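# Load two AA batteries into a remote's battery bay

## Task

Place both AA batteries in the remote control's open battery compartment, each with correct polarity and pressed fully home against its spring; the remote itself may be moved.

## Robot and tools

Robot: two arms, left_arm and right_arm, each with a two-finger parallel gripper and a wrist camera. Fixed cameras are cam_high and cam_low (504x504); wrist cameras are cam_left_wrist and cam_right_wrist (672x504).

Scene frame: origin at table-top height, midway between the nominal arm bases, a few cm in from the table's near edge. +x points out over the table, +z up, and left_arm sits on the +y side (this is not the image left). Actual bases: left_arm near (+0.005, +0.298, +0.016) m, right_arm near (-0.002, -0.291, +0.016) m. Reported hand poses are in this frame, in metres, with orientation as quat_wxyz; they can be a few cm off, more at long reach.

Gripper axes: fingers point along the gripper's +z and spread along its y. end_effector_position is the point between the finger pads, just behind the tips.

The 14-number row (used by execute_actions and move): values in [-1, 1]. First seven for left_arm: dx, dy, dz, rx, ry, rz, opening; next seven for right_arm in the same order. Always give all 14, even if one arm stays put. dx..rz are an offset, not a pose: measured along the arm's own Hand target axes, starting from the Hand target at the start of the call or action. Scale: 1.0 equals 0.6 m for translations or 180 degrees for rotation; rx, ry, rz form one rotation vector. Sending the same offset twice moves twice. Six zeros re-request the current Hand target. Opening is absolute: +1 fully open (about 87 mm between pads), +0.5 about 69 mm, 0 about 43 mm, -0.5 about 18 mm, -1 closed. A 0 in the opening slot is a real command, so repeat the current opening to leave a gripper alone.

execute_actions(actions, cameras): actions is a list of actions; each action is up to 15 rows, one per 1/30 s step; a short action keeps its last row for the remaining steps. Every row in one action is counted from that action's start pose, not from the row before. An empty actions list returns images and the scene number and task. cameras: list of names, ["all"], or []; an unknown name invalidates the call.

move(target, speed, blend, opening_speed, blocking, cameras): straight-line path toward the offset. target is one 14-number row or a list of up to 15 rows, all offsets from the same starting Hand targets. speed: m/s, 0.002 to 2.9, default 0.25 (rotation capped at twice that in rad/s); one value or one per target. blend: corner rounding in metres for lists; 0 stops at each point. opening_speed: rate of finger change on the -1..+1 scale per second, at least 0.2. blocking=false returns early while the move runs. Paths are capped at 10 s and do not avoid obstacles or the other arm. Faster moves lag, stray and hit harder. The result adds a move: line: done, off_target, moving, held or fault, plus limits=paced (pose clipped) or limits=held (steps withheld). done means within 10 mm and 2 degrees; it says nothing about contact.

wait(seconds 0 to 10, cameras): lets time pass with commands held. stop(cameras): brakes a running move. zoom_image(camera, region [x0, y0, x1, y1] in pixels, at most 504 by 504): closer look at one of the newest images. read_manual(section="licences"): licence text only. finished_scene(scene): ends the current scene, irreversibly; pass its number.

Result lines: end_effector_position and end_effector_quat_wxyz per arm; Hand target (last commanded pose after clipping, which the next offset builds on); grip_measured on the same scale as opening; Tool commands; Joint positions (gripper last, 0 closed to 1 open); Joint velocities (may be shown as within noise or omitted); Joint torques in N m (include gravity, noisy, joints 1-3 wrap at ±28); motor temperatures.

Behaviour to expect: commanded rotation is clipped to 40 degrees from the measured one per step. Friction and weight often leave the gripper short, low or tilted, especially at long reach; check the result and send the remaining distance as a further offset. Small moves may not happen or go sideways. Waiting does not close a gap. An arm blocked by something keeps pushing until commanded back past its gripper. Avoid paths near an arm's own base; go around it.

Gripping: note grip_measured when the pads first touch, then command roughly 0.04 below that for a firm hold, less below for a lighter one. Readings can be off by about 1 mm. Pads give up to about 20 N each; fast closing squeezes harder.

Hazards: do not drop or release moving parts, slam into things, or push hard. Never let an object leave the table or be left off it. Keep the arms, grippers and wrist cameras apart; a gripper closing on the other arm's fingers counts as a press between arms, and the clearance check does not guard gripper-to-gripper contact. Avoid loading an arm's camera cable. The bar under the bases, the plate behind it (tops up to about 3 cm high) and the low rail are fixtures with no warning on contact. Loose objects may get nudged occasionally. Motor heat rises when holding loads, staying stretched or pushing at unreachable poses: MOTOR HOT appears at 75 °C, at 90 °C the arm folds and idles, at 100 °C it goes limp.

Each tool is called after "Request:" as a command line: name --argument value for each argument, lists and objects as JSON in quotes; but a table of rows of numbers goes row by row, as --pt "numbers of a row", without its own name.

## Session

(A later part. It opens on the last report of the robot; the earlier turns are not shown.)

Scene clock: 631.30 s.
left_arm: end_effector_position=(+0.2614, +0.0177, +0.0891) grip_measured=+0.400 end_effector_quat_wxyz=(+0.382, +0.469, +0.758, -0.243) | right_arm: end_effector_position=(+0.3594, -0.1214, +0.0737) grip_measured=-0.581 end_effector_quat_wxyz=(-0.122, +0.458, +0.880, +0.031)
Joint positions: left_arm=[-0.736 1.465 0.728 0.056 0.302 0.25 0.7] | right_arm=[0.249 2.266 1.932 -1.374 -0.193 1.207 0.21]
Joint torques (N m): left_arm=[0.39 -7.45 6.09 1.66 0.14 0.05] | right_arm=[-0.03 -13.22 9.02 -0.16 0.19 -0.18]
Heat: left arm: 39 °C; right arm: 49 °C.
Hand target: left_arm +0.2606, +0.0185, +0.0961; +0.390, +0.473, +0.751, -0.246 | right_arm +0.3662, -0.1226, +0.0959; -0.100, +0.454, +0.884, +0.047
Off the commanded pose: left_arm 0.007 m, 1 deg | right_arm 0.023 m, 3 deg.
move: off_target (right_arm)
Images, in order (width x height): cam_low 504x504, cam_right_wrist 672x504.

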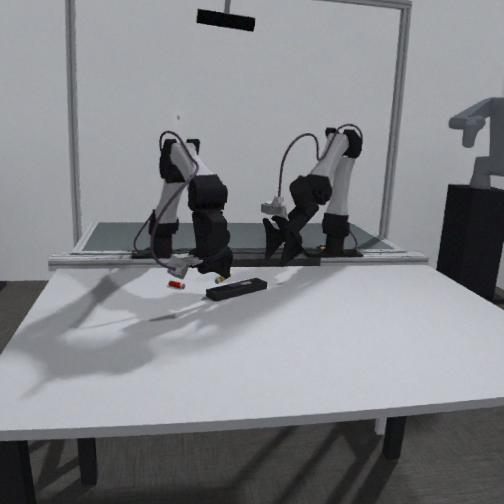

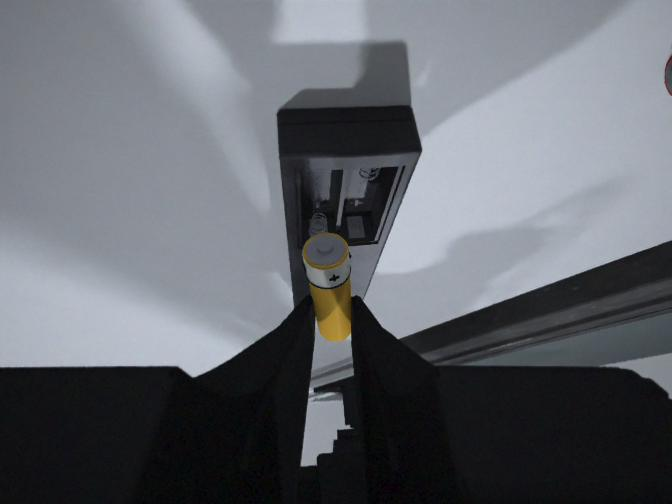

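Request:
move --pt "0 0 0 0 0 0 0.4 0.015 0 -0.065 0 0 0 -0.68" --pt "0 0 0 0 0 0 0.4 -0.225 -0.0743 -0.04 0 -0.075 0 -0.68" --pt "0 0 0 0 0 0 0.4 -0.25 -0.0743 0.055 0 -0.075 0 -0.68" --speed 0.15 --cameras '["all"]'

Request:
zoom_image --camera "cam_low" --region '[120, 220, 280, 320]'

Scene clock: 652.60 s.
left_arm: end_effector_position=(+0.2614, +0.0177, +0.0891) grip_measured=+0.400 end_effector_quat_wxyz=(+0.382, +0.469, +0.758, -0.243) | right_arm: end_effector_position=(+0.4095, -0.2577, +0.0313) grip_measured=-0.581 end_effector_quat_wxyz=(-0.005, +0.459, +0.888, -0.003)
Joint positions: left_arm=[-0.736 1.465 0.728 0.056 0.302 0.25 0.7] | right_arm=[-0.005 2.266 1.833 -1.141 0.016 0.958 0.21]
Joint torques (N m): left_arm=[0.34 -7.45 6.13 1.65 0.12 0.07] | right_arm=[-0.01 -10.84 5.14 0.45 0.39 -0.18]
Heat: left arm: 39 °C; right arm: 52 °C.
Hand target: left_arm +0.2606, +0.0185, +0.0961; +0.390, +0.473, +0.751, -0.246 | right_arm +0.4108, -0.2619, +0.0312; +0.005, +0.456, +0.890, -0.006
Off the commanded pose: left_arm 0.007 m, 1 deg | right_arm 0.004 m, 1 deg.
move: done

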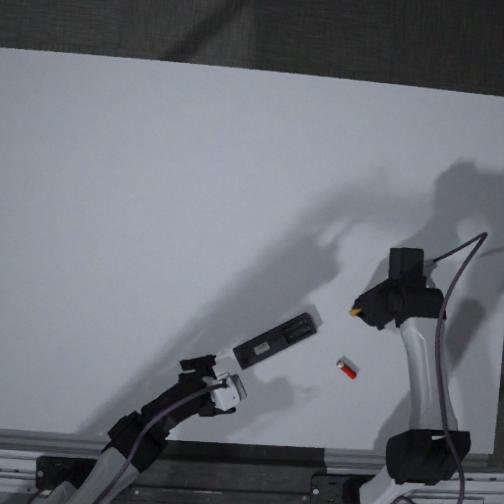

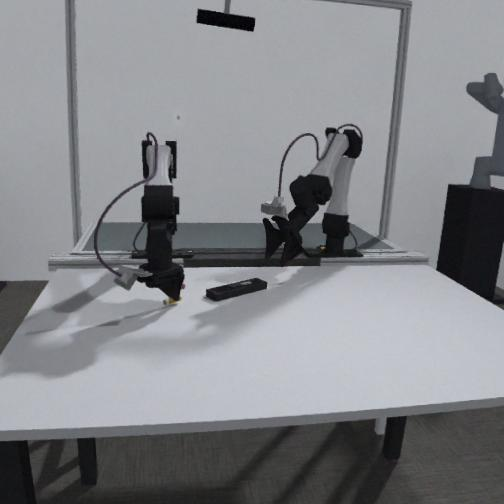

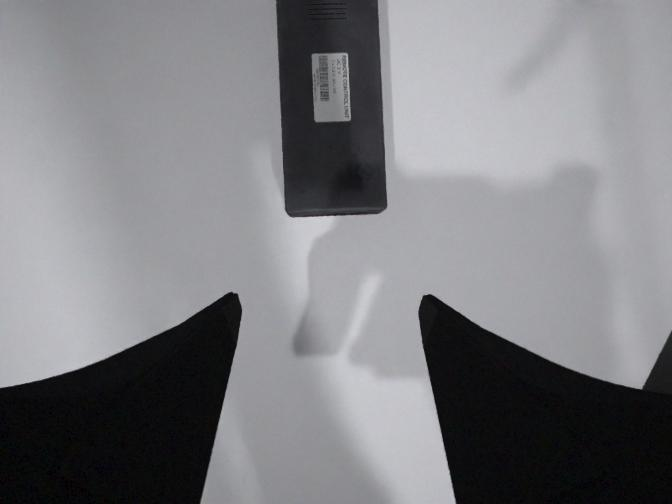

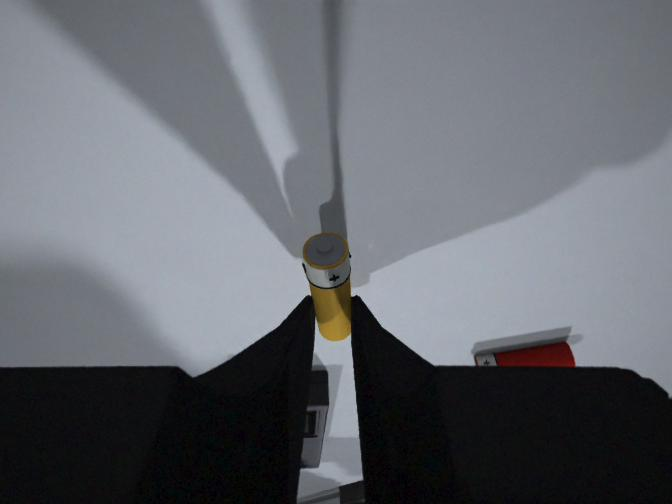

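Scaled by 3.150.

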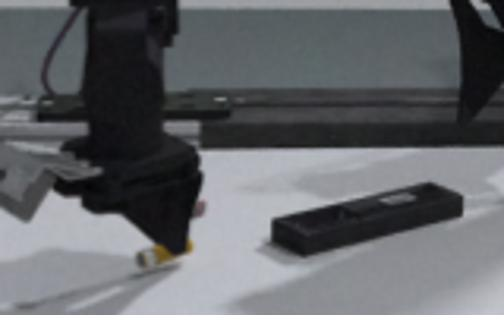

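Request:
move --pt "0 0 0 0 0 0 0.4 0 0 0.02 0 0 0 -0.68" --pt "0 0 0 0 0 0 0.4 0 0 0.02 0 0 0 -0.35" --pt "0 0 0 0 0 0 0.4 -0.023 0.001 0.014 0 0 0 -0.35" --pt "0 0 0 0 0 0 0.4 -0.023 0.001 0.028 0 0 0 -0.35" --opening_speed 0.5 --speed 0.06 --cameras '["cam_right_wrist","cam_low"]'

Request:
zoom_image --camera "cam_right_wrist" --region '[220, 180, 460, 420]'

Scene clock: 661.90 s.
left_arm: end_effector_position=(+0.2614, +0.0177, +0.0891) grip_measured=+0.400 end_effector_quat_wxyz=(+0.382, +0.469, +0.758, -0.243) | right_arm: end_effector_position=(+0.4140, -0.2689, +0.0191) grip_measured=-0.350 end_effector_quat_wxyz=(-0.003, +0.459, +0.888, -0.002)
Joint positions: left_arm=[-0.736 1.465 0.728 0.056 0.302 0.25 0.7] | right_arm=[-0.031 2.292 1.828 -1.106 0.016 0.933 0.325]
Joint torques (N m): left_arm=[0.38 -7.46 6.12 1.65 0.14 0.05] | right_arm=[0.02 -8.99 7.42 0.38 0.38 -0.18]
Heat: left arm: 39 °C; right arm: 51 °C.
Hand target: left_arm +0.2606, +0.0185, +0.0961; +0.390, +0.473, +0.751, -0.246 | right_arm +0.4194, -0.2730, +0.0146; +0.005, +0.456, +0.890, -0.007
Off the commanded pose: left_arm 0.007 m, 1 deg | right_arm 0.008 m, 1 deg.
move: done
Images, in order (width x height): cam_low 504x504, cam_right_wrist 672x504.

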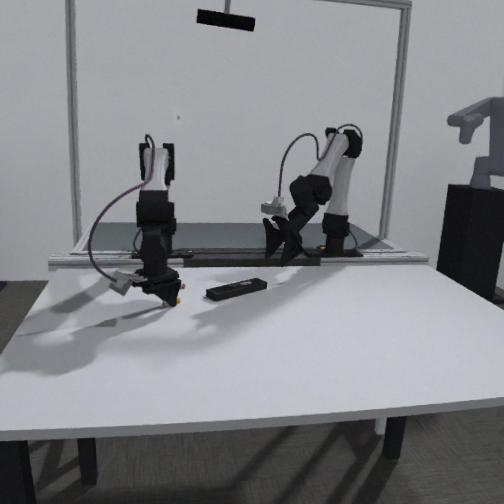

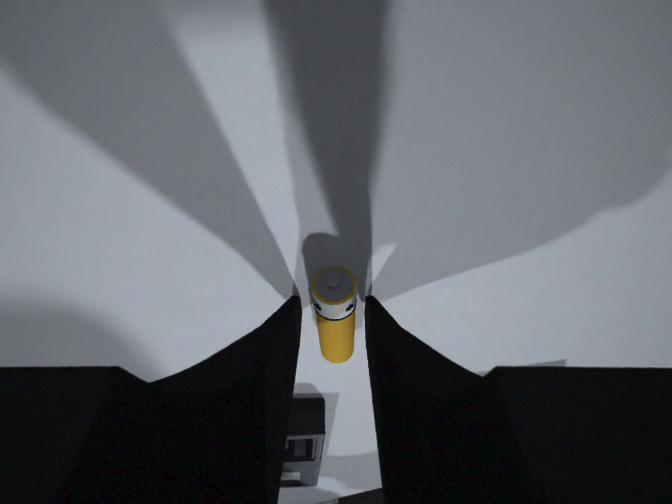

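Scaled by 2.100.

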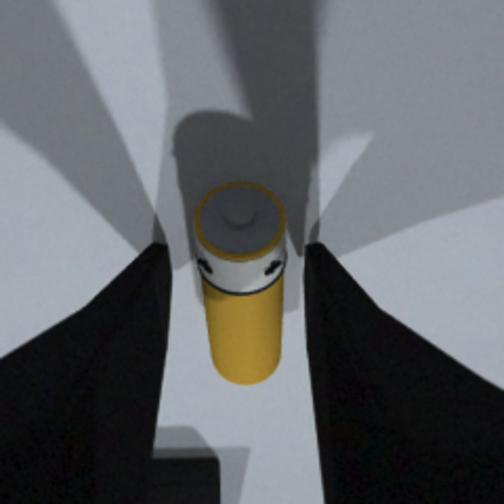

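Request:
move --pt "0 0 0 0 0 0 0.5 0 0 0 0 0 0 -0.68" --pt "0 0 0.02 0 0 0 1 0 0 -0.1 0 0 0 -0.68" --pt "0.001 0.003 0.166 0 0 0 1 0.161 -0.007 -0.167 0 0 0 -0.68" --pt "0.001 0.003 0.166 0 0 0 0 0.161 -0.007 -0.167 0 0 0 -0.68" --opening_speed 0.7 --speed 0.15 --cameras '["all"]'

Request:
zoom_image --camera "cam_right_wrist" --region '[200, 180, 440, 420]'

Scene clock: 688.17 s.
left_arm: end_effector_position=(+0.2889, -0.0418, +0.0302) grip_measured=+0.099 end_effector_quat_wxyz=(+0.371, +0.478, +0.759, -0.241) | right_arm: end_effector_position=(+0.3639, -0.1924, +0.1020) grip_measured=-0.580 end_effector_quat_wxyz=(-0.006, +0.451, +0.892, -0.005)
Joint positions: left_arm=[-0.809 1.843 0.874 0.272 0.253 0.219 0.55] | right_arm=[0.165 2.069 1.796 -1.308 0.018 1.112 0.21]
Joint torques (N m): left_arm=[-0.61 -6.65 8.05 2.02 -0.07 -0.16] | right_arm=[0.38 -12.08 5.19 0.1 0.38 0.05]
Heat: left arm: 40 °C; right arm: 54 °C.
Hand target: left_arm +0.2973, -0.0538, +0.0383; +0.390, +0.473, +0.751, -0.246 | right_arm +0.3593, -0.1954, +0.1133; +0.005, +0.456, +0.890, -0.007
Off the commanded pose: left_arm 0.017 m, 3 deg | right_arm 0.013 m, 1 deg.
move: off_target (left_arm, right_arm); target 4's new opening was sent with left_arm's hand 0.017 m and 3 deg from that target

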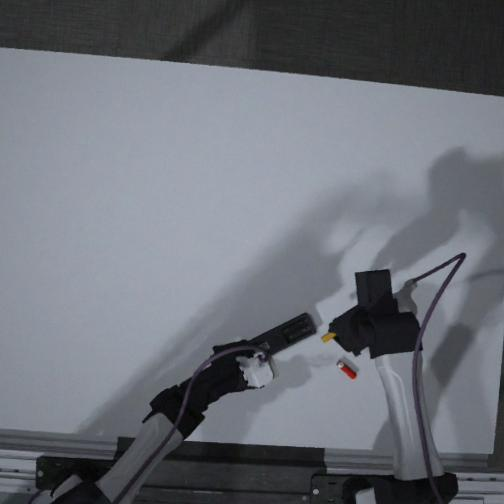

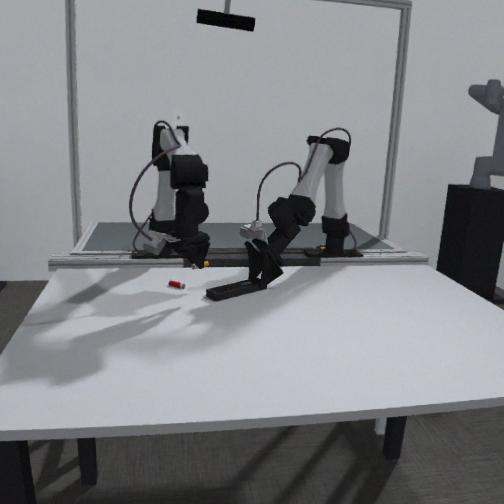

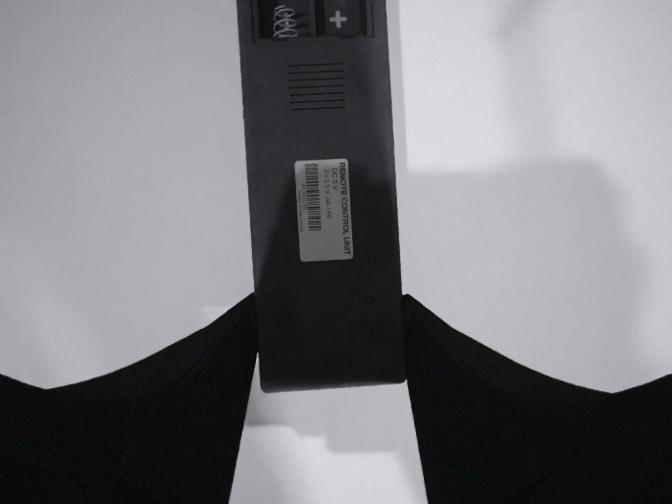

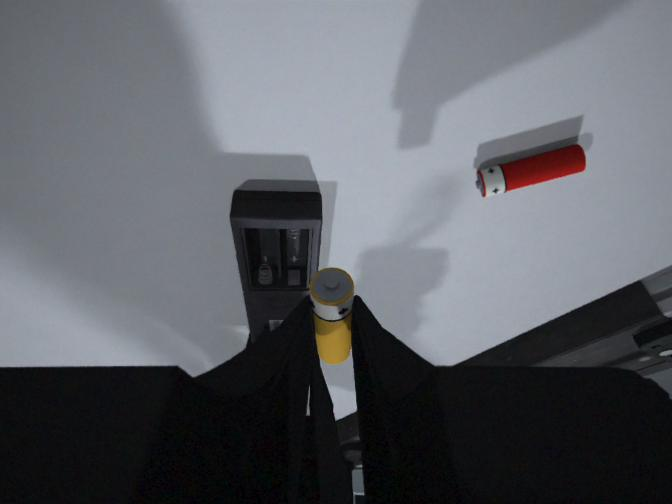

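Scaled by 2.100.

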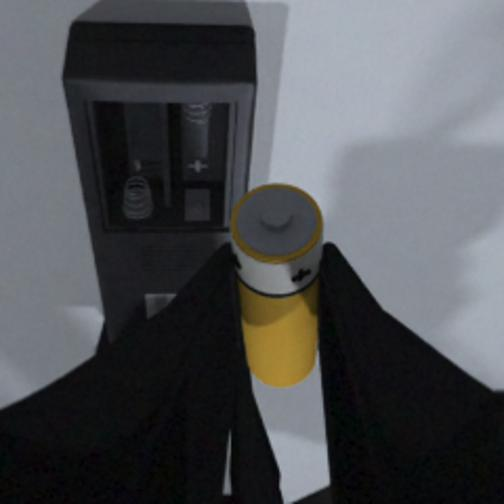

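Request:
move --pt "0 0 0 0 0 0 0 0.0475 0.0792 0 0 -0.139 0.017 -0.68" --pt "0 0 0 0 0 0 0 0.0475 0.0792 0.0655 0 -0.139 0.017 -0.68" --speed 0.12 --cameras '["cam_left_wrist","cam_right_wrist"]'

Request:
zoom_image --camera "cam_right_wrist" --region '[230, 180, 430, 380]'

Scene clock: 716.80 s.
left_arm: end_effector_position=(+0.2889, -0.0418, +0.0302) grip_measured=+0.099 end_effector_quat_wxyz=(+0.371, +0.478, +0.759, -0.241) | right_arm: end_effector_position=(+0.3770, -0.1439, +0.0745) grip_measured=-0.580 end_effector_quat_wxyz=(+0.185, +0.463, +0.861, -0.105)
Joint positions: left_arm=[-0.809 1.843 0.874 0.272 0.253 0.219 0.55] | right_arm=[0.455 2.083 1.706 -1.151 0.444 1.442 0.21]
Joint torques (N m): left_arm=[-0.62 -6.68 8.1 2.03 -0.08 -0.17] | right_arm=[0.42 -9.02 5.61 0.51 0.66 0.04]
Motor temperatures (°C): left_arm=[25 39 42 35 24 22 24] | right_arm=[23 55 41 23 24 22 25]
Heat: left arm: 42 °C; right arm: 55 °C.
Hand target: left_arm +0.2973, -0.0538, +0.0383; +0.390, +0.473, +0.751, -0.246 | right_arm +0.3814, -0.1451, +0.0733; +0.198, +0.468, +0.855, -0.105
Off the commanded pose: left_arm 0.017 m, 3 deg | right_arm 0.005 m, 2 deg.
move: off_target (left_arm)
Images, in order (width x height): cam_left_wrist 672x504, cam_right_wrist 672x504.

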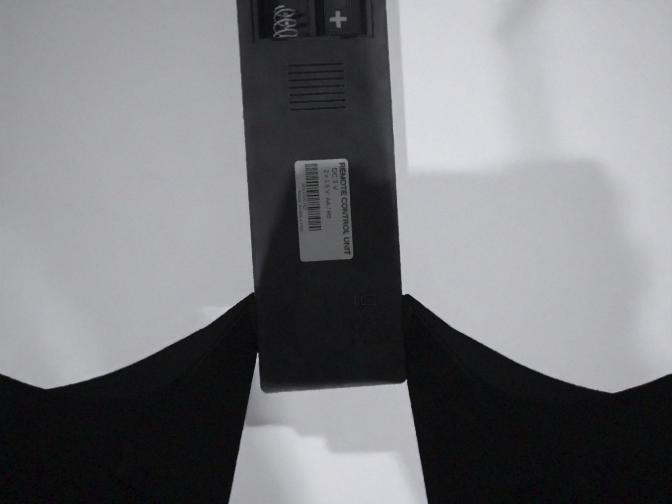

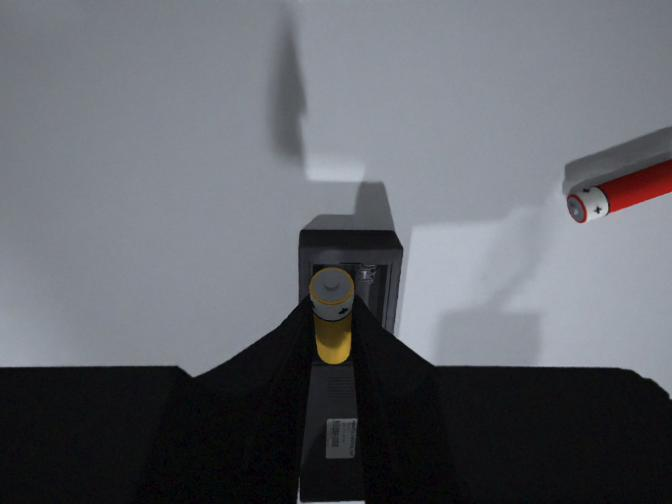

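Scaled by 2.520.

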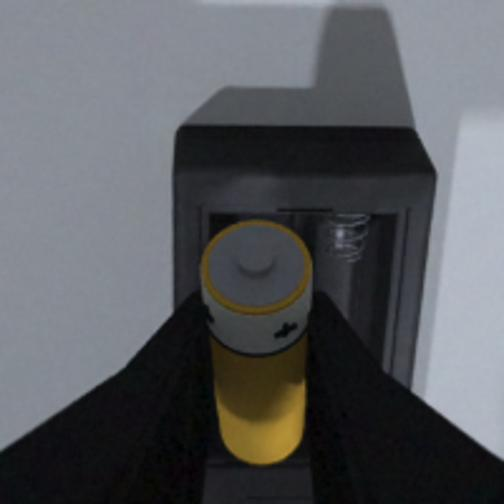

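Request:
move --pt "0 0 0 0 0 0 0 0.0135 0 -0.0065 0 0 0 -0.68" --pt "0 0 0 0 0 0 0 0.0313 0 0.031 0 0 0 -0.68" --speed 0.06 --cameras '["cam_left_wrist","cam_right_wrist"]'

Request:
zoom_image --camera "cam_right_wrist" --region '[230, 200, 430, 400]'

Request:
zoom_image --camera "cam_left_wrist" --region '[220, 0, 440, 150]'

Scene clock: 735.20 s.
left_arm: end_effector_position=(+0.2889, -0.0418, +0.0302) grip_measured=+0.099 end_effector_quat_wxyz=(+0.371, +0.478, +0.759, -0.241) | right_arm: end_effector_position=(+0.3734, -0.1373, +0.0514) grip_measured=-0.580 end_effector_quat_wxyz=(+0.186, +0.464, +0.860, -0.104)
Joint positions: left_arm=[-0.809 1.843 0.874 0.272 0.253 0.219 0.55] | right_arm=[0.473 2.098 1.635 -1.071 0.444 1.463 0.21]
Joint torques (N m): left_arm=[-0.61 -6.64 8.03 2.04 -0.08 -0.16] | right_arm=[0.69 -8.72 5.41 0.48 0.67 0.06]
Heat: left arm: 42 °C; right arm: 52 °C.
Hand target: left_arm +0.2973, -0.0538, +0.0383; +0.390, +0.473, +0.751, -0.246 | right_arm +0.3767, -0.1378, +0.0484; +0.198, +0.468, +0.855, -0.105
Off the commanded pose: left_arm 0.017 m, 3 deg | right_arm 0.005 m, 2 deg.
move: off_target (left_arm)
Images, in order (width x height): cam_left_wrist 672x504, cam_right_wrist 672x504.

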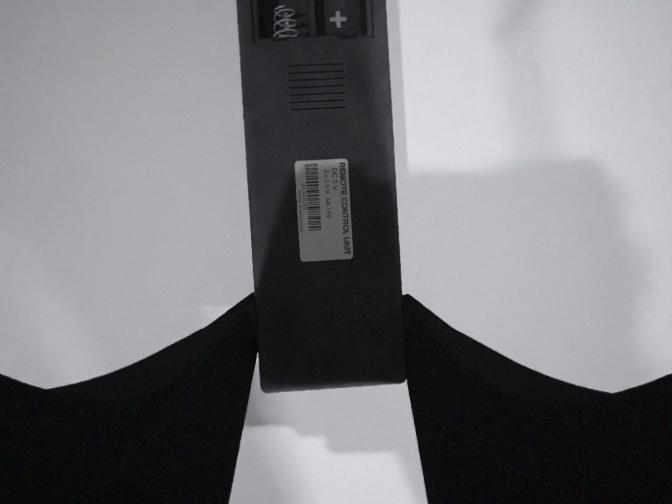

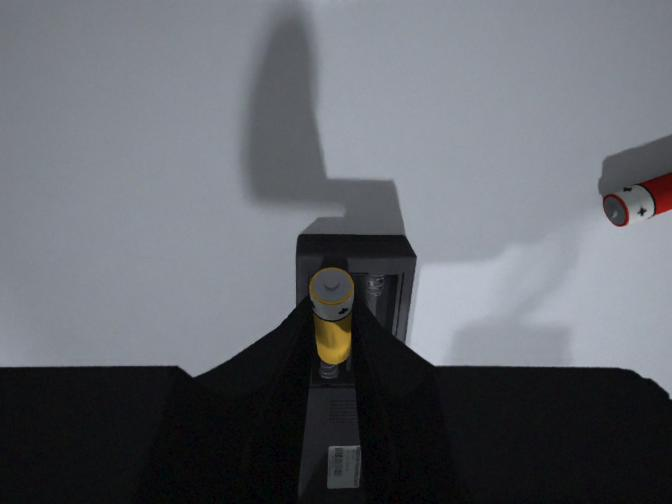

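Scaled by 2.520.

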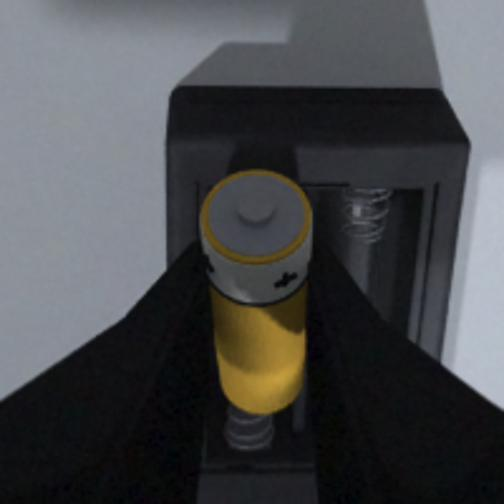

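Scaled by 2.291.

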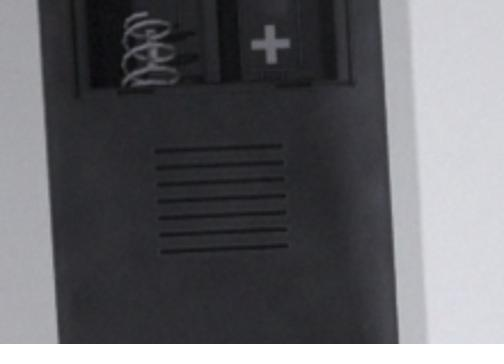

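Request:
move --pt "0 0 0 0 0 0 0 0.0 0.0025 0 0 0 0 -0.68" --pt "0 0 0 0 0 0 0 0.024 0.0025 -0.0078 0 0 0 -0.7" --speed 0.05 --cameras '["cam_left_wrist","cam_right_wrist"]'

Request:
zoom_image --camera "cam_right_wrist" --region '[230, 200, 430, 400]'

Request:
zoom_image --camera "cam_left_wrist" --region '[220, 0, 440, 150]'

Scene clock: 746.17 s.
left_arm: end_effector_position=(+0.2889, -0.0418, +0.0302) grip_measured=+0.099 end_effector_quat_wxyz=(+0.371, +0.478, +0.759, -0.241) | right_arm: end_effector_position=(+0.3684, -0.1227, +0.0492) grip_measured=-0.580 end_effector_quat_wxyz=(+0.189, +0.464, +0.860, -0.099)
Joint positions: left_arm=[-0.809 1.843 0.874 0.272 0.253 0.219 0.55] | right_arm=[0.511 2.104 1.635 -1.07 0.446 1.503 0.21]
Joint torques (N m): left_arm=[-0.62 -6.68 8.05 2.03 -0.07 -0.17] | right_arm=[0.65 -8.53 5.83 0.33 0.68 0.08]
Motor temperatures (°C): left_arm=[25 39 43 36 24 22 25] | right_arm=[23 50 39 23 24 22 25]
Heat: left arm: 43 °C; right arm: 50 °C.
Hand target: left_arm +0.2973, -0.0538, +0.0383; +0.390, +0.473, +0.751, -0.246 | right_arm +0.3699, -0.1243, +0.0464; +0.198, +0.468, +0.855, -0.105
Off the commanded pose: left_arm 0.017 m, 3 deg | right_arm 0.004 m, 1 deg.
move: off_target (left_arm)
Images, in order (width x height): cam_left_wrist 672x504, cam_right_wrist 672x504.

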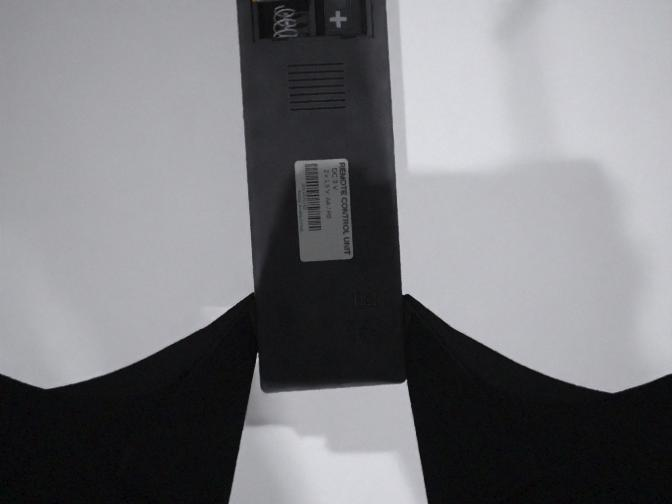

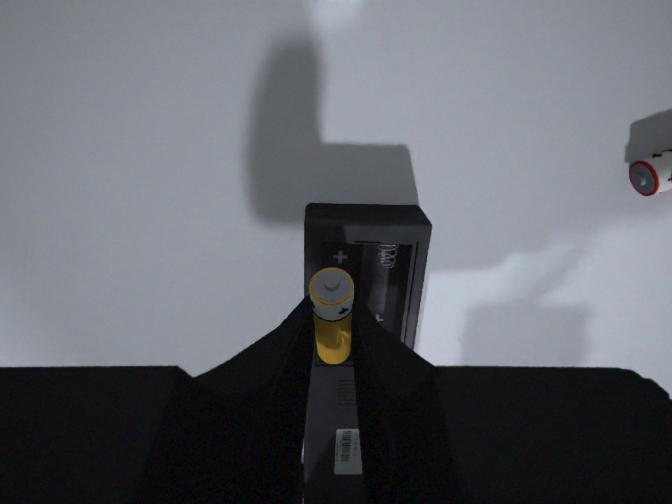

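Scaled by 2.520.

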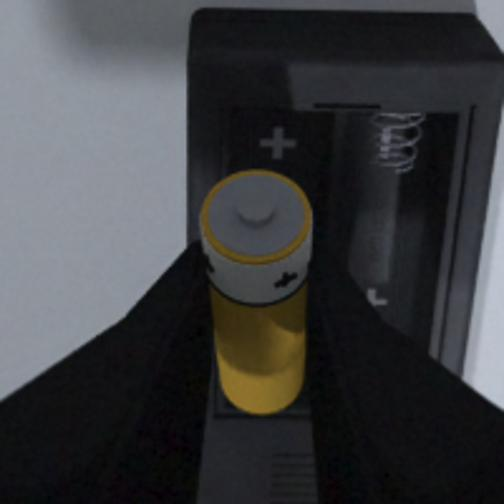

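Scaled by 2.291.

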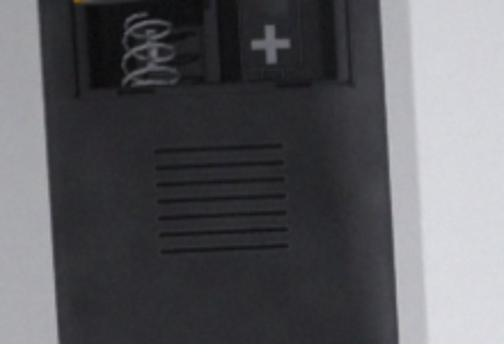

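Request:
move --pt "0 0 0 0 0 0 0 0.0 -0.0042 0 0 0 0.012 -0.7" --pt "0 0 0 0 0 0 0 0.0165 -0.0042 -0.006 0 0 0.012 -0.7" --speed 0.05 --cameras '["cam_left_wrist","cam_right_wrist"]'

Request:
zoom_image --camera "cam_right_wrist" --region '[230, 200, 430, 400]'

Request:
zoom_image --camera "cam_left_wrist" --region '[220, 0, 440, 150]'

Scene clock: 761.27 s.
left_arm: end_effector_position=(+0.2890, -0.0418, +0.0302) grip_measured=+0.099 end_effector_quat_wxyz=(+0.371, +0.477, +0.759, -0.240) | right_arm: end_effector_position=(+0.3655, -0.1243, +0.0451) grip_measured=-0.580 end_effector_quat_wxyz=(+0.189, +0.481, +0.850, -0.103)
Joint positions: left_arm=[-0.809 1.843 0.874 0.273 0.252 0.219 0.55] | right_arm=[0.513 2.104 1.618 -1.07 0.45 1.549 0.21]
Joint torques (N m): left_arm=[-0.62 -6.67 8.08 2.03 -0.07 -0.16] | right_arm=[0.57 -9.06 6.13 0.25 0.45 -0.1]
Heat: left arm: 43 °C; right arm: 49 °C.
Hand target: left_arm +0.2974, -0.0539, +0.0384; +0.390, +0.473, +0.751, -0.246 | right_arm +0.3652, -0.1237, +0.0451; +0.189, +0.480, +0.850, -0.103 (not the last commanded pose)
Off the commanded pose: left_arm 0.017 m, 3 deg | right_arm 0.008 m, 1 deg.
move: held (right_arm; a check stopped the path), off_target (left_arm); path passed 1 of 2 targets; limits=held
pose unreachable (right arm): on one or more control steps of this call, first in action 0 (counted from 0), this arm could not follow its commanded pose, so it was not sent that pose on those steps. It may still have moved: this result reports where it is.
cause: moving toward the commanded pose would bring a part of the arm too close to another arm (this arm's wrist (the part past joint 5) and the left arm's wrist camera, along the way the arms are being sent, or toward where that arm still pushes).
Images, in order (width x height): cam_left_wrist 672x504, cam_right_wrist 672x504.

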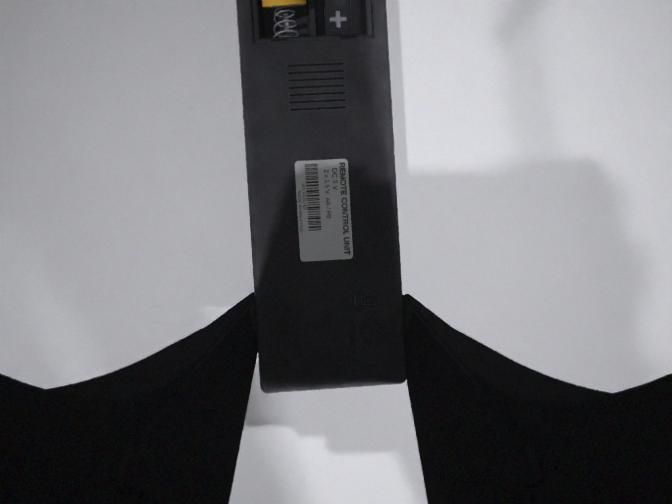

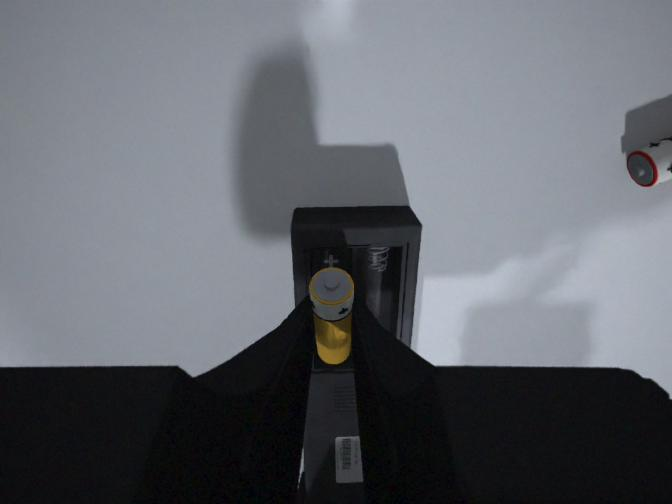

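Scaled by 2.520.

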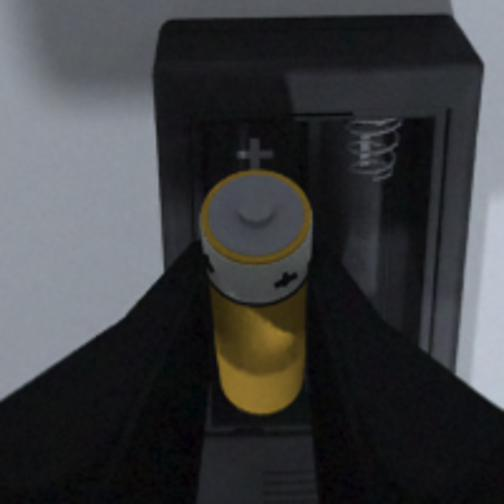

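Scaled by 2.291.

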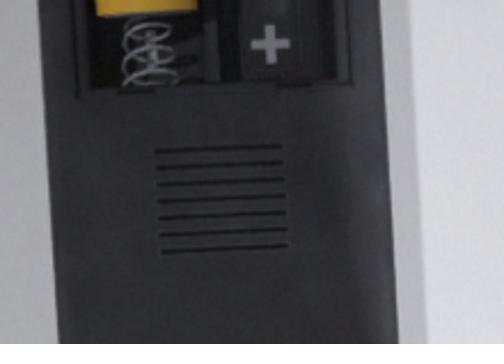

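Request:
move --pt "0 0 0 0 0 0 0.3 0 0 0 0 0 0 -0.7" --pt "0.021 0 -0.036 0 0 0 0.3 0 0 0 0 0 0 -0.7" --pt "0.021 0 -0.036 0 0 0 0 0 0 0 0 0 0 -0.7" --opening_speed 0.6 --speed 0.08

Request:
move --target '[0,0,0,0,0,0,0,0.020,0,-0.008,0,0,0,-0.7]' --speed 0.05 --cameras '["cam_left_wrist","cam_right_wrist"]'

Request:
zoom_image --camera "cam_right_wrist" --region '[230, 200, 430, 400]'

Request:
zoom_image --camera "cam_left_wrist" --region '[220, 0, 440, 150]'

Scene clock: 780.07 s.
left_arm: end_effector_position=(+0.2852, -0.0301, +0.0278) grip_measured=+0.089 end_effector_quat_wxyz=(+0.375, +0.472, +0.761, -0.241) | right_arm: end_effector_position=(+0.3655, -0.1243, +0.0451) grip_measured=-0.580 end_effector_quat_wxyz=(+0.189, +0.481, +0.850, -0.103)
Joint positions: left_arm=[-0.794 1.813 0.814 0.311 0.258 0.219 0.544] | right_arm=[0.513 2.104 1.618 -1.07 0.45 1.549 0.21]
Joint torques (N m): left_arm=[0.18 -10.37 4.82 1.79 0.09 -0.01] | right_arm=[0.38 -9.06 6.13 0.25 0.45 -0.1]
Heat: left arm: 43 °C; right arm: 48 °C.
Hand target: left_arm +0.2866, -0.0314, +0.0405; +0.390, +0.473, +0.751, -0.246 | right_arm +0.3652, -0.1237, +0.0451; +0.189, +0.480, +0.850, -0.103
Off the commanded pose: left_arm 0.013 m, 2 deg | right_arm 0.001 m, 0 deg.
move: off_target (left_arm); target 3's new opening was sent with left_arm's hand 0.013 m and 2 deg from that target

Scene clock: 780.97 s.
left_arm: end_effector_position=(+0.2852, -0.0301, +0.0278) grip_measured=+0.089 end_effector_quat_wxyz=(+0.375, +0.472, +0.761, -0.241) | right_arm: end_effector_position=(+0.3638, -0.1214, +0.0458) grip_measured=-0.580 end_effector_quat_wxyz=(+0.195, +0.482, +0.848, -0.105)
Joint positions: left_arm=[-0.794 1.813 0.814 0.311 0.258 0.219 0.544] | right_arm=[0.527 2.104 1.618 -1.076 0.465 1.568 0.21]
Joint torques (N m): left_arm=[0.21 -10.33 4.81 1.79 0.08 -0.01] | right_arm=[2.03 -8.69 6.46 0.13 0.32 0.04]
Heat: left arm: 43 °C; right arm: 48 °C.
Hand target: left_arm +0.2866, -0.0314, +0.0405; +0.390, +0.473, +0.751, -0.246 | right_arm +0.3585, -0.1126, +0.0444; +0.189, +0.480, +0.850, -0.103
Off the commanded pose: left_arm 0.013 m, 2 deg | right_arm 0.010 m, 1 deg.
move: off_target (left_arm)
Images, in order (width x height): cam_left_wrist 672x504, cam_right_wrist 672x504.

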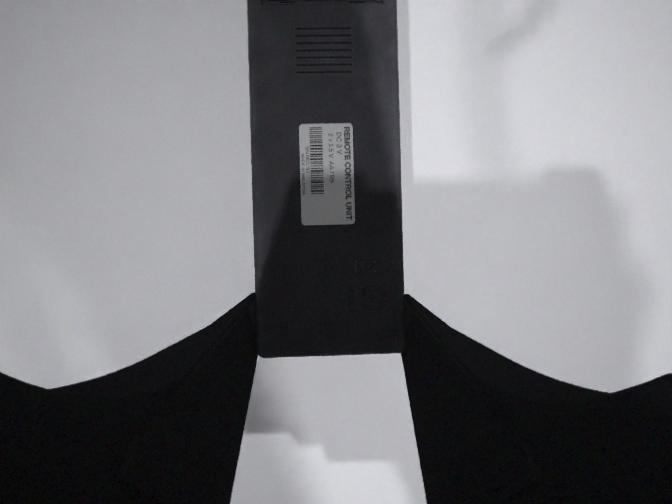

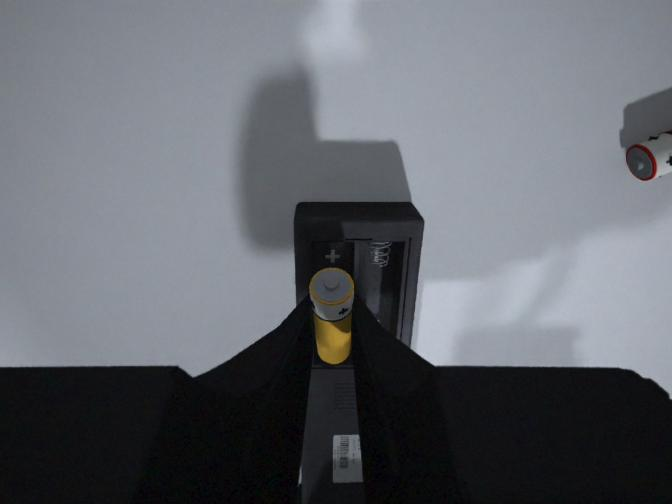

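Scaled by 2.520.

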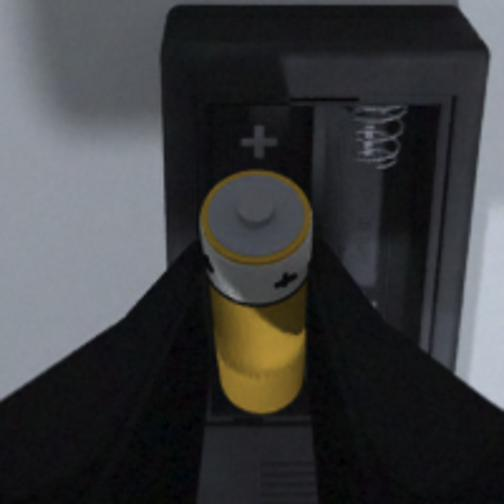

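Scaled by 2.291.

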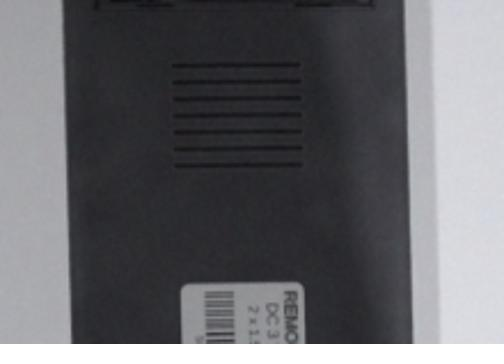

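Request:
move --target '[0,0,0,0,0,0,0,0.011,0,-0.005,0,0,0,-0.75]' --speed 0.05 --cameras '["cam_left_wrist","cam_right_wrist"]'

Request:
zoom_image --camera "cam_right_wrist" --region '[230, 200, 430, 400]'

Request:
zoom_image --camera "cam_left_wrist" --region '[220, 0, 440, 150]'

Scene clock: 803.23 s.
left_arm: end_effector_position=(+0.2847, -0.0296, +0.0278) grip_measured=+0.089 end_effector_quat_wxyz=(+0.375, +0.472, +0.761, -0.241) | right_arm: end_effector_position=(+0.3621, -0.1193, +0.0465) grip_measured=-0.580 end_effector_quat_wxyz=(+0.202, +0.483, +0.845, -0.109)
Joint positions: left_arm=[-0.794 1.811 0.811 0.311 0.258 0.219 0.544] | right_arm=[0.541 2.104 1.618 -1.083 0.481 1.589 0.21]
Joint torques (N m): left_arm=[0.17 -10.13 5.04 1.79 0.09 -0.01] | right_arm=[2.43 -8.46 6.8 0.12 0.17 0.04]
Heat: left arm: 40 °C; right arm: 48 °C.
Hand target: left_arm +0.2865, -0.0313, +0.0403; +0.390, +0.473, +0.751, -0.245 | right_arm +0.3549, -0.1065, +0.0444; +0.189, +0.481, +0.850, -0.102
Off the commanded pose: left_arm 0.013 m, 2 deg | right_arm 0.015 m, 2 deg.
move: off_target (left_arm, right_arm)
Images, in order (width x height): cam_left_wrist 672x504, cam_right_wrist 672x504.

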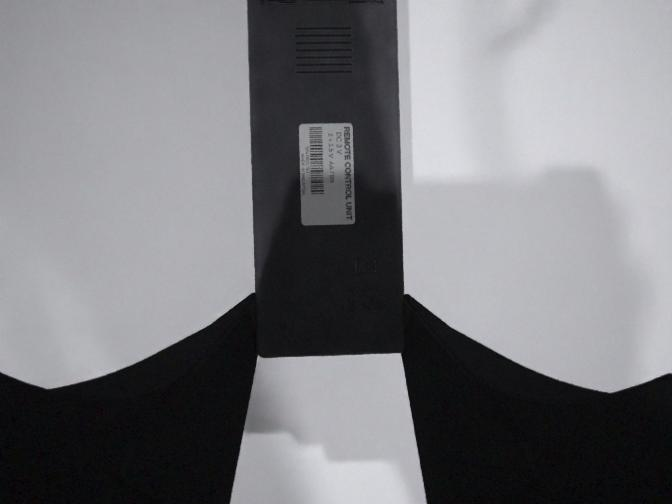

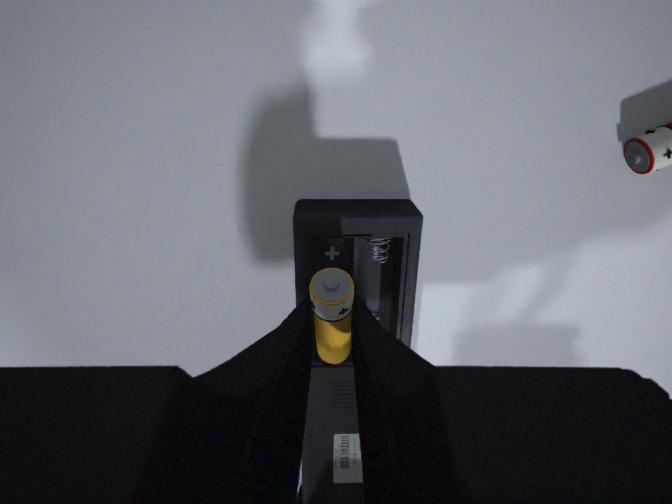

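Scaled by 2.520.

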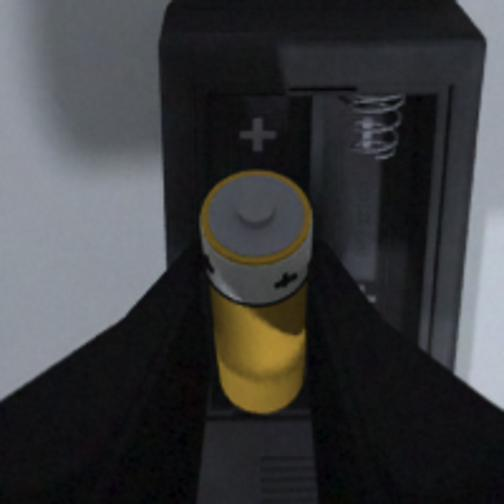

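Scaled by 2.291.

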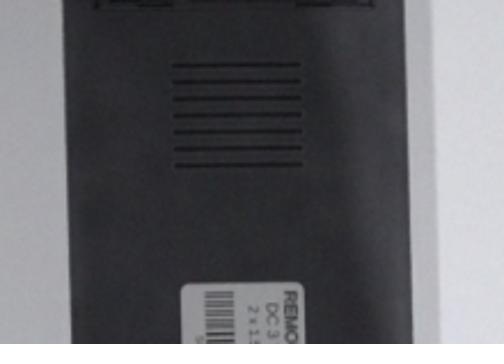

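Request:
move --pt "0 0 0 0 0 0 0 -0.01 0 0.005 0 0 0 -0.75" --pt "0 0 0 0 0 0 0 -0.01 0 0.005 0 0 0 -0.48" --speed 0.05 --opening_speed 0.4 --cameras '["cam_low","cam_right_wrist"]'

Request:
zoom_image --camera "cam_right_wrist" --region '[230, 200, 430, 400]'

Request:
zoom_image --camera "cam_low" --region '[180, 220, 280, 310]'

Scene clock: 825.73 s.
left_arm: end_effector_position=(+0.2847, -0.0296, +0.0278) grip_measured=+0.089 end_effector_quat_wxyz=(+0.375, +0.472, +0.761, -0.241) | right_arm: end_effector_position=(+0.3605, -0.1170, +0.0457) grip_measured=-0.480 end_effector_quat_wxyz=(+0.194, +0.485, +0.846, -0.105)
Joint positions: left_arm=[-0.794 1.811 0.811 0.311 0.258 0.219 0.544] | right_arm=[0.54 2.104 1.618 -1.084 0.462 1.59 0.26]
Joint torques (N m): left_arm=[0.23 -10.13 5.01 1.8 0.09 -0.01] | right_arm=[1.06 -8.61 6.46 0.21 0.31 -0.13]
Motor temperatures (°C): left_arm=[25 44 39 34 24 22 25] | right_arm=[23 47 38 23 24 22 25]
Heat: left arm: 44 °C; right arm: 47 °C.
Hand target: left_arm +0.2865, -0.0313, +0.0403; +0.390, +0.473, +0.751, -0.245 | right_arm +0.3583, -0.1123, +0.0442; +0.189, +0.481, +0.850, -0.103
Off the commanded pose: left_arm 0.013 m, 2 deg | right_arm 0.005 m, 1 deg.
move: off_target (left_arm)
Images, in order (width x height): cam_low 504x504, cam_right_wrist 672x504.

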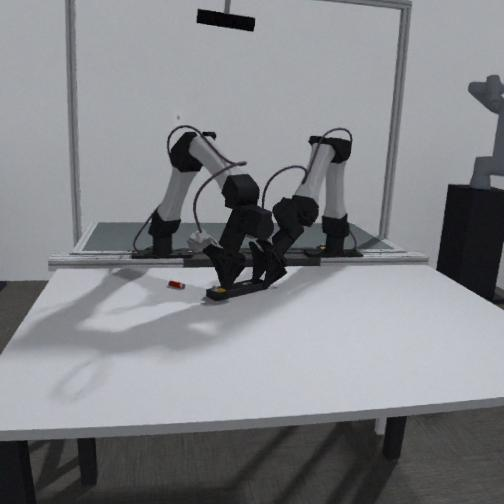

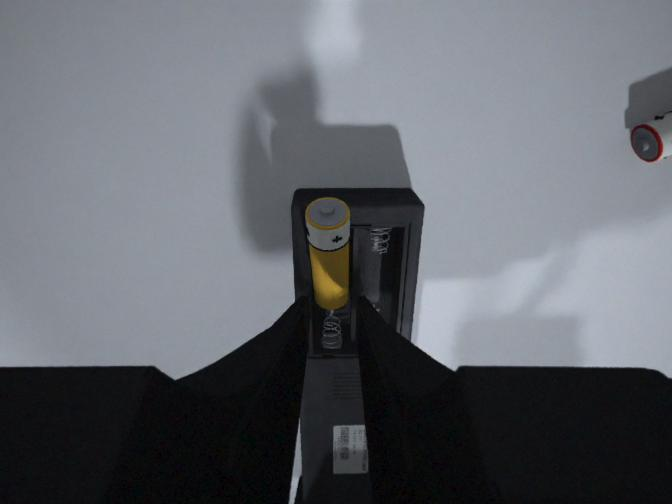

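Scaled by 2.520.

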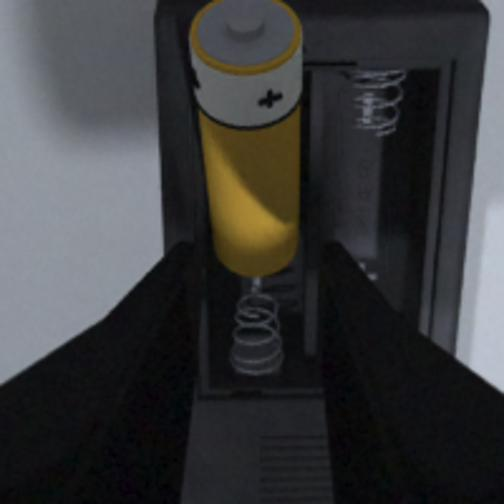

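Scaled by 5.040.

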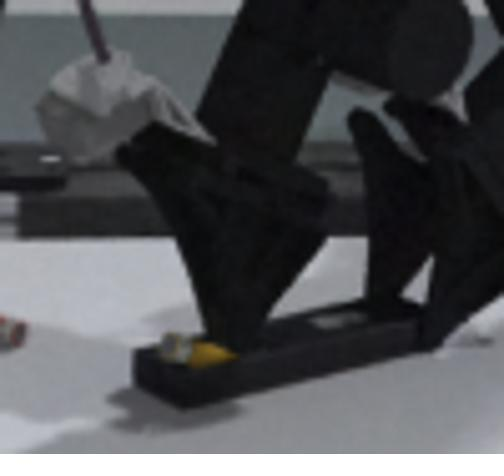

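Request:
move --pt "0 0 0 0 0 0 0 -0.0175 0 -0.038 0 0 0 -0.35" --pt "0 0 0 0 0 0 0 -0.072 0.0023 -0.02 0 0.13 0 -0.35" --pt "0 0 0 0 0 0 0 -0.0545 0.0023 0.0183 0 0.13 0 -0.35" --speed 0.1 --cameras '["cam_low","cam_right_wrist"]'

Request:
zoom_image --camera "cam_right_wrist" --region '[230, 220, 430, 420]'

Request:
zoom_image --camera "cam_low" --region '[180, 220, 280, 310]'

Scene clock: 890.23 s.
left_arm: end_effector_position=(+0.2847, -0.0296, +0.0278) grip_measured=+0.089 end_effector_quat_wxyz=(+0.375, +0.472, +0.761, -0.241) | right_arm: end_effector_position=(+0.3765, -0.1432, +0.0511) grip_measured=-0.350 end_effector_quat_wxyz=(+0.016, +0.494, +0.869, -0.010)
Joint positions: left_arm=[-0.794 1.811 0.811 0.311 0.258 0.219 0.544] | right_arm=[0.287 2.152 1.724 -1.133 0.055 1.33 0.325]
Joint torques (N m): left_arm=[0.2 -10.14 5.05 1.81 0.08 -0.02] | right_arm=[0.08 -9.13 5.42 0.39 0.1 -0.17]
Heat: left arm: 47 °C; right arm: 48 °C.
Hand target: left_arm +0.2865, -0.0313, +0.0403; +0.390, +0.473, +0.751, -0.245 | right_arm +0.3773, -0.1407, +0.0480; +0.012, +0.491, +0.871, -0.003
Off the commanded pose: left_arm 0.013 m, 2 deg | right_arm 0.004 m, 1 deg.
move: off_target (left_arm)
Images, in order (width x height): cam_low 504x504, cam_right_wrist 672x504.

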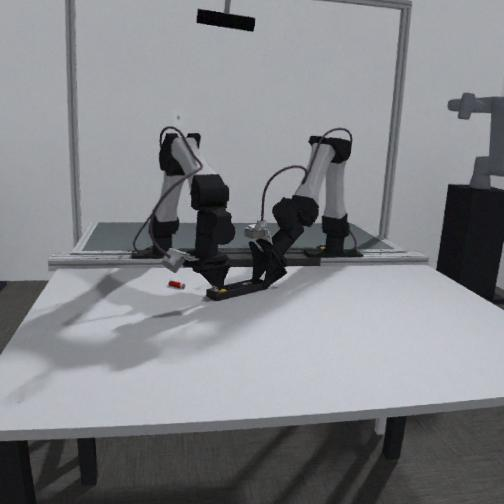

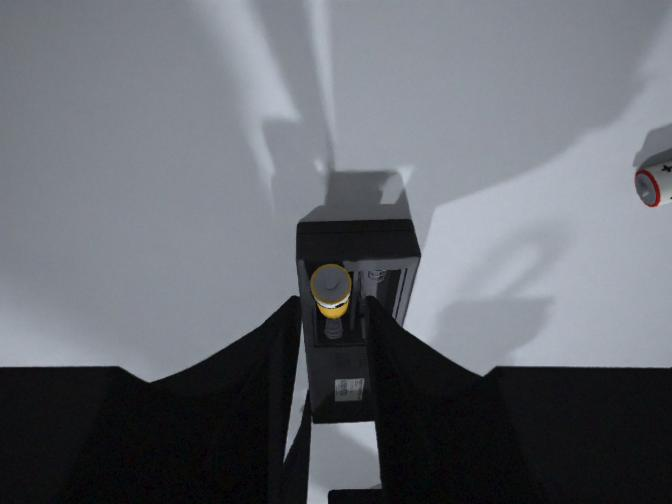

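Scaled by 2.520.

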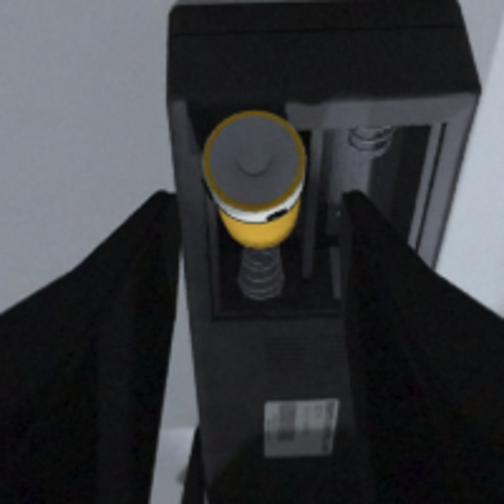

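Scaled by 5.040.

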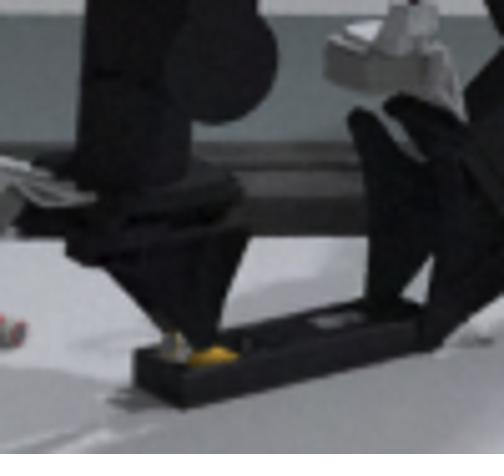

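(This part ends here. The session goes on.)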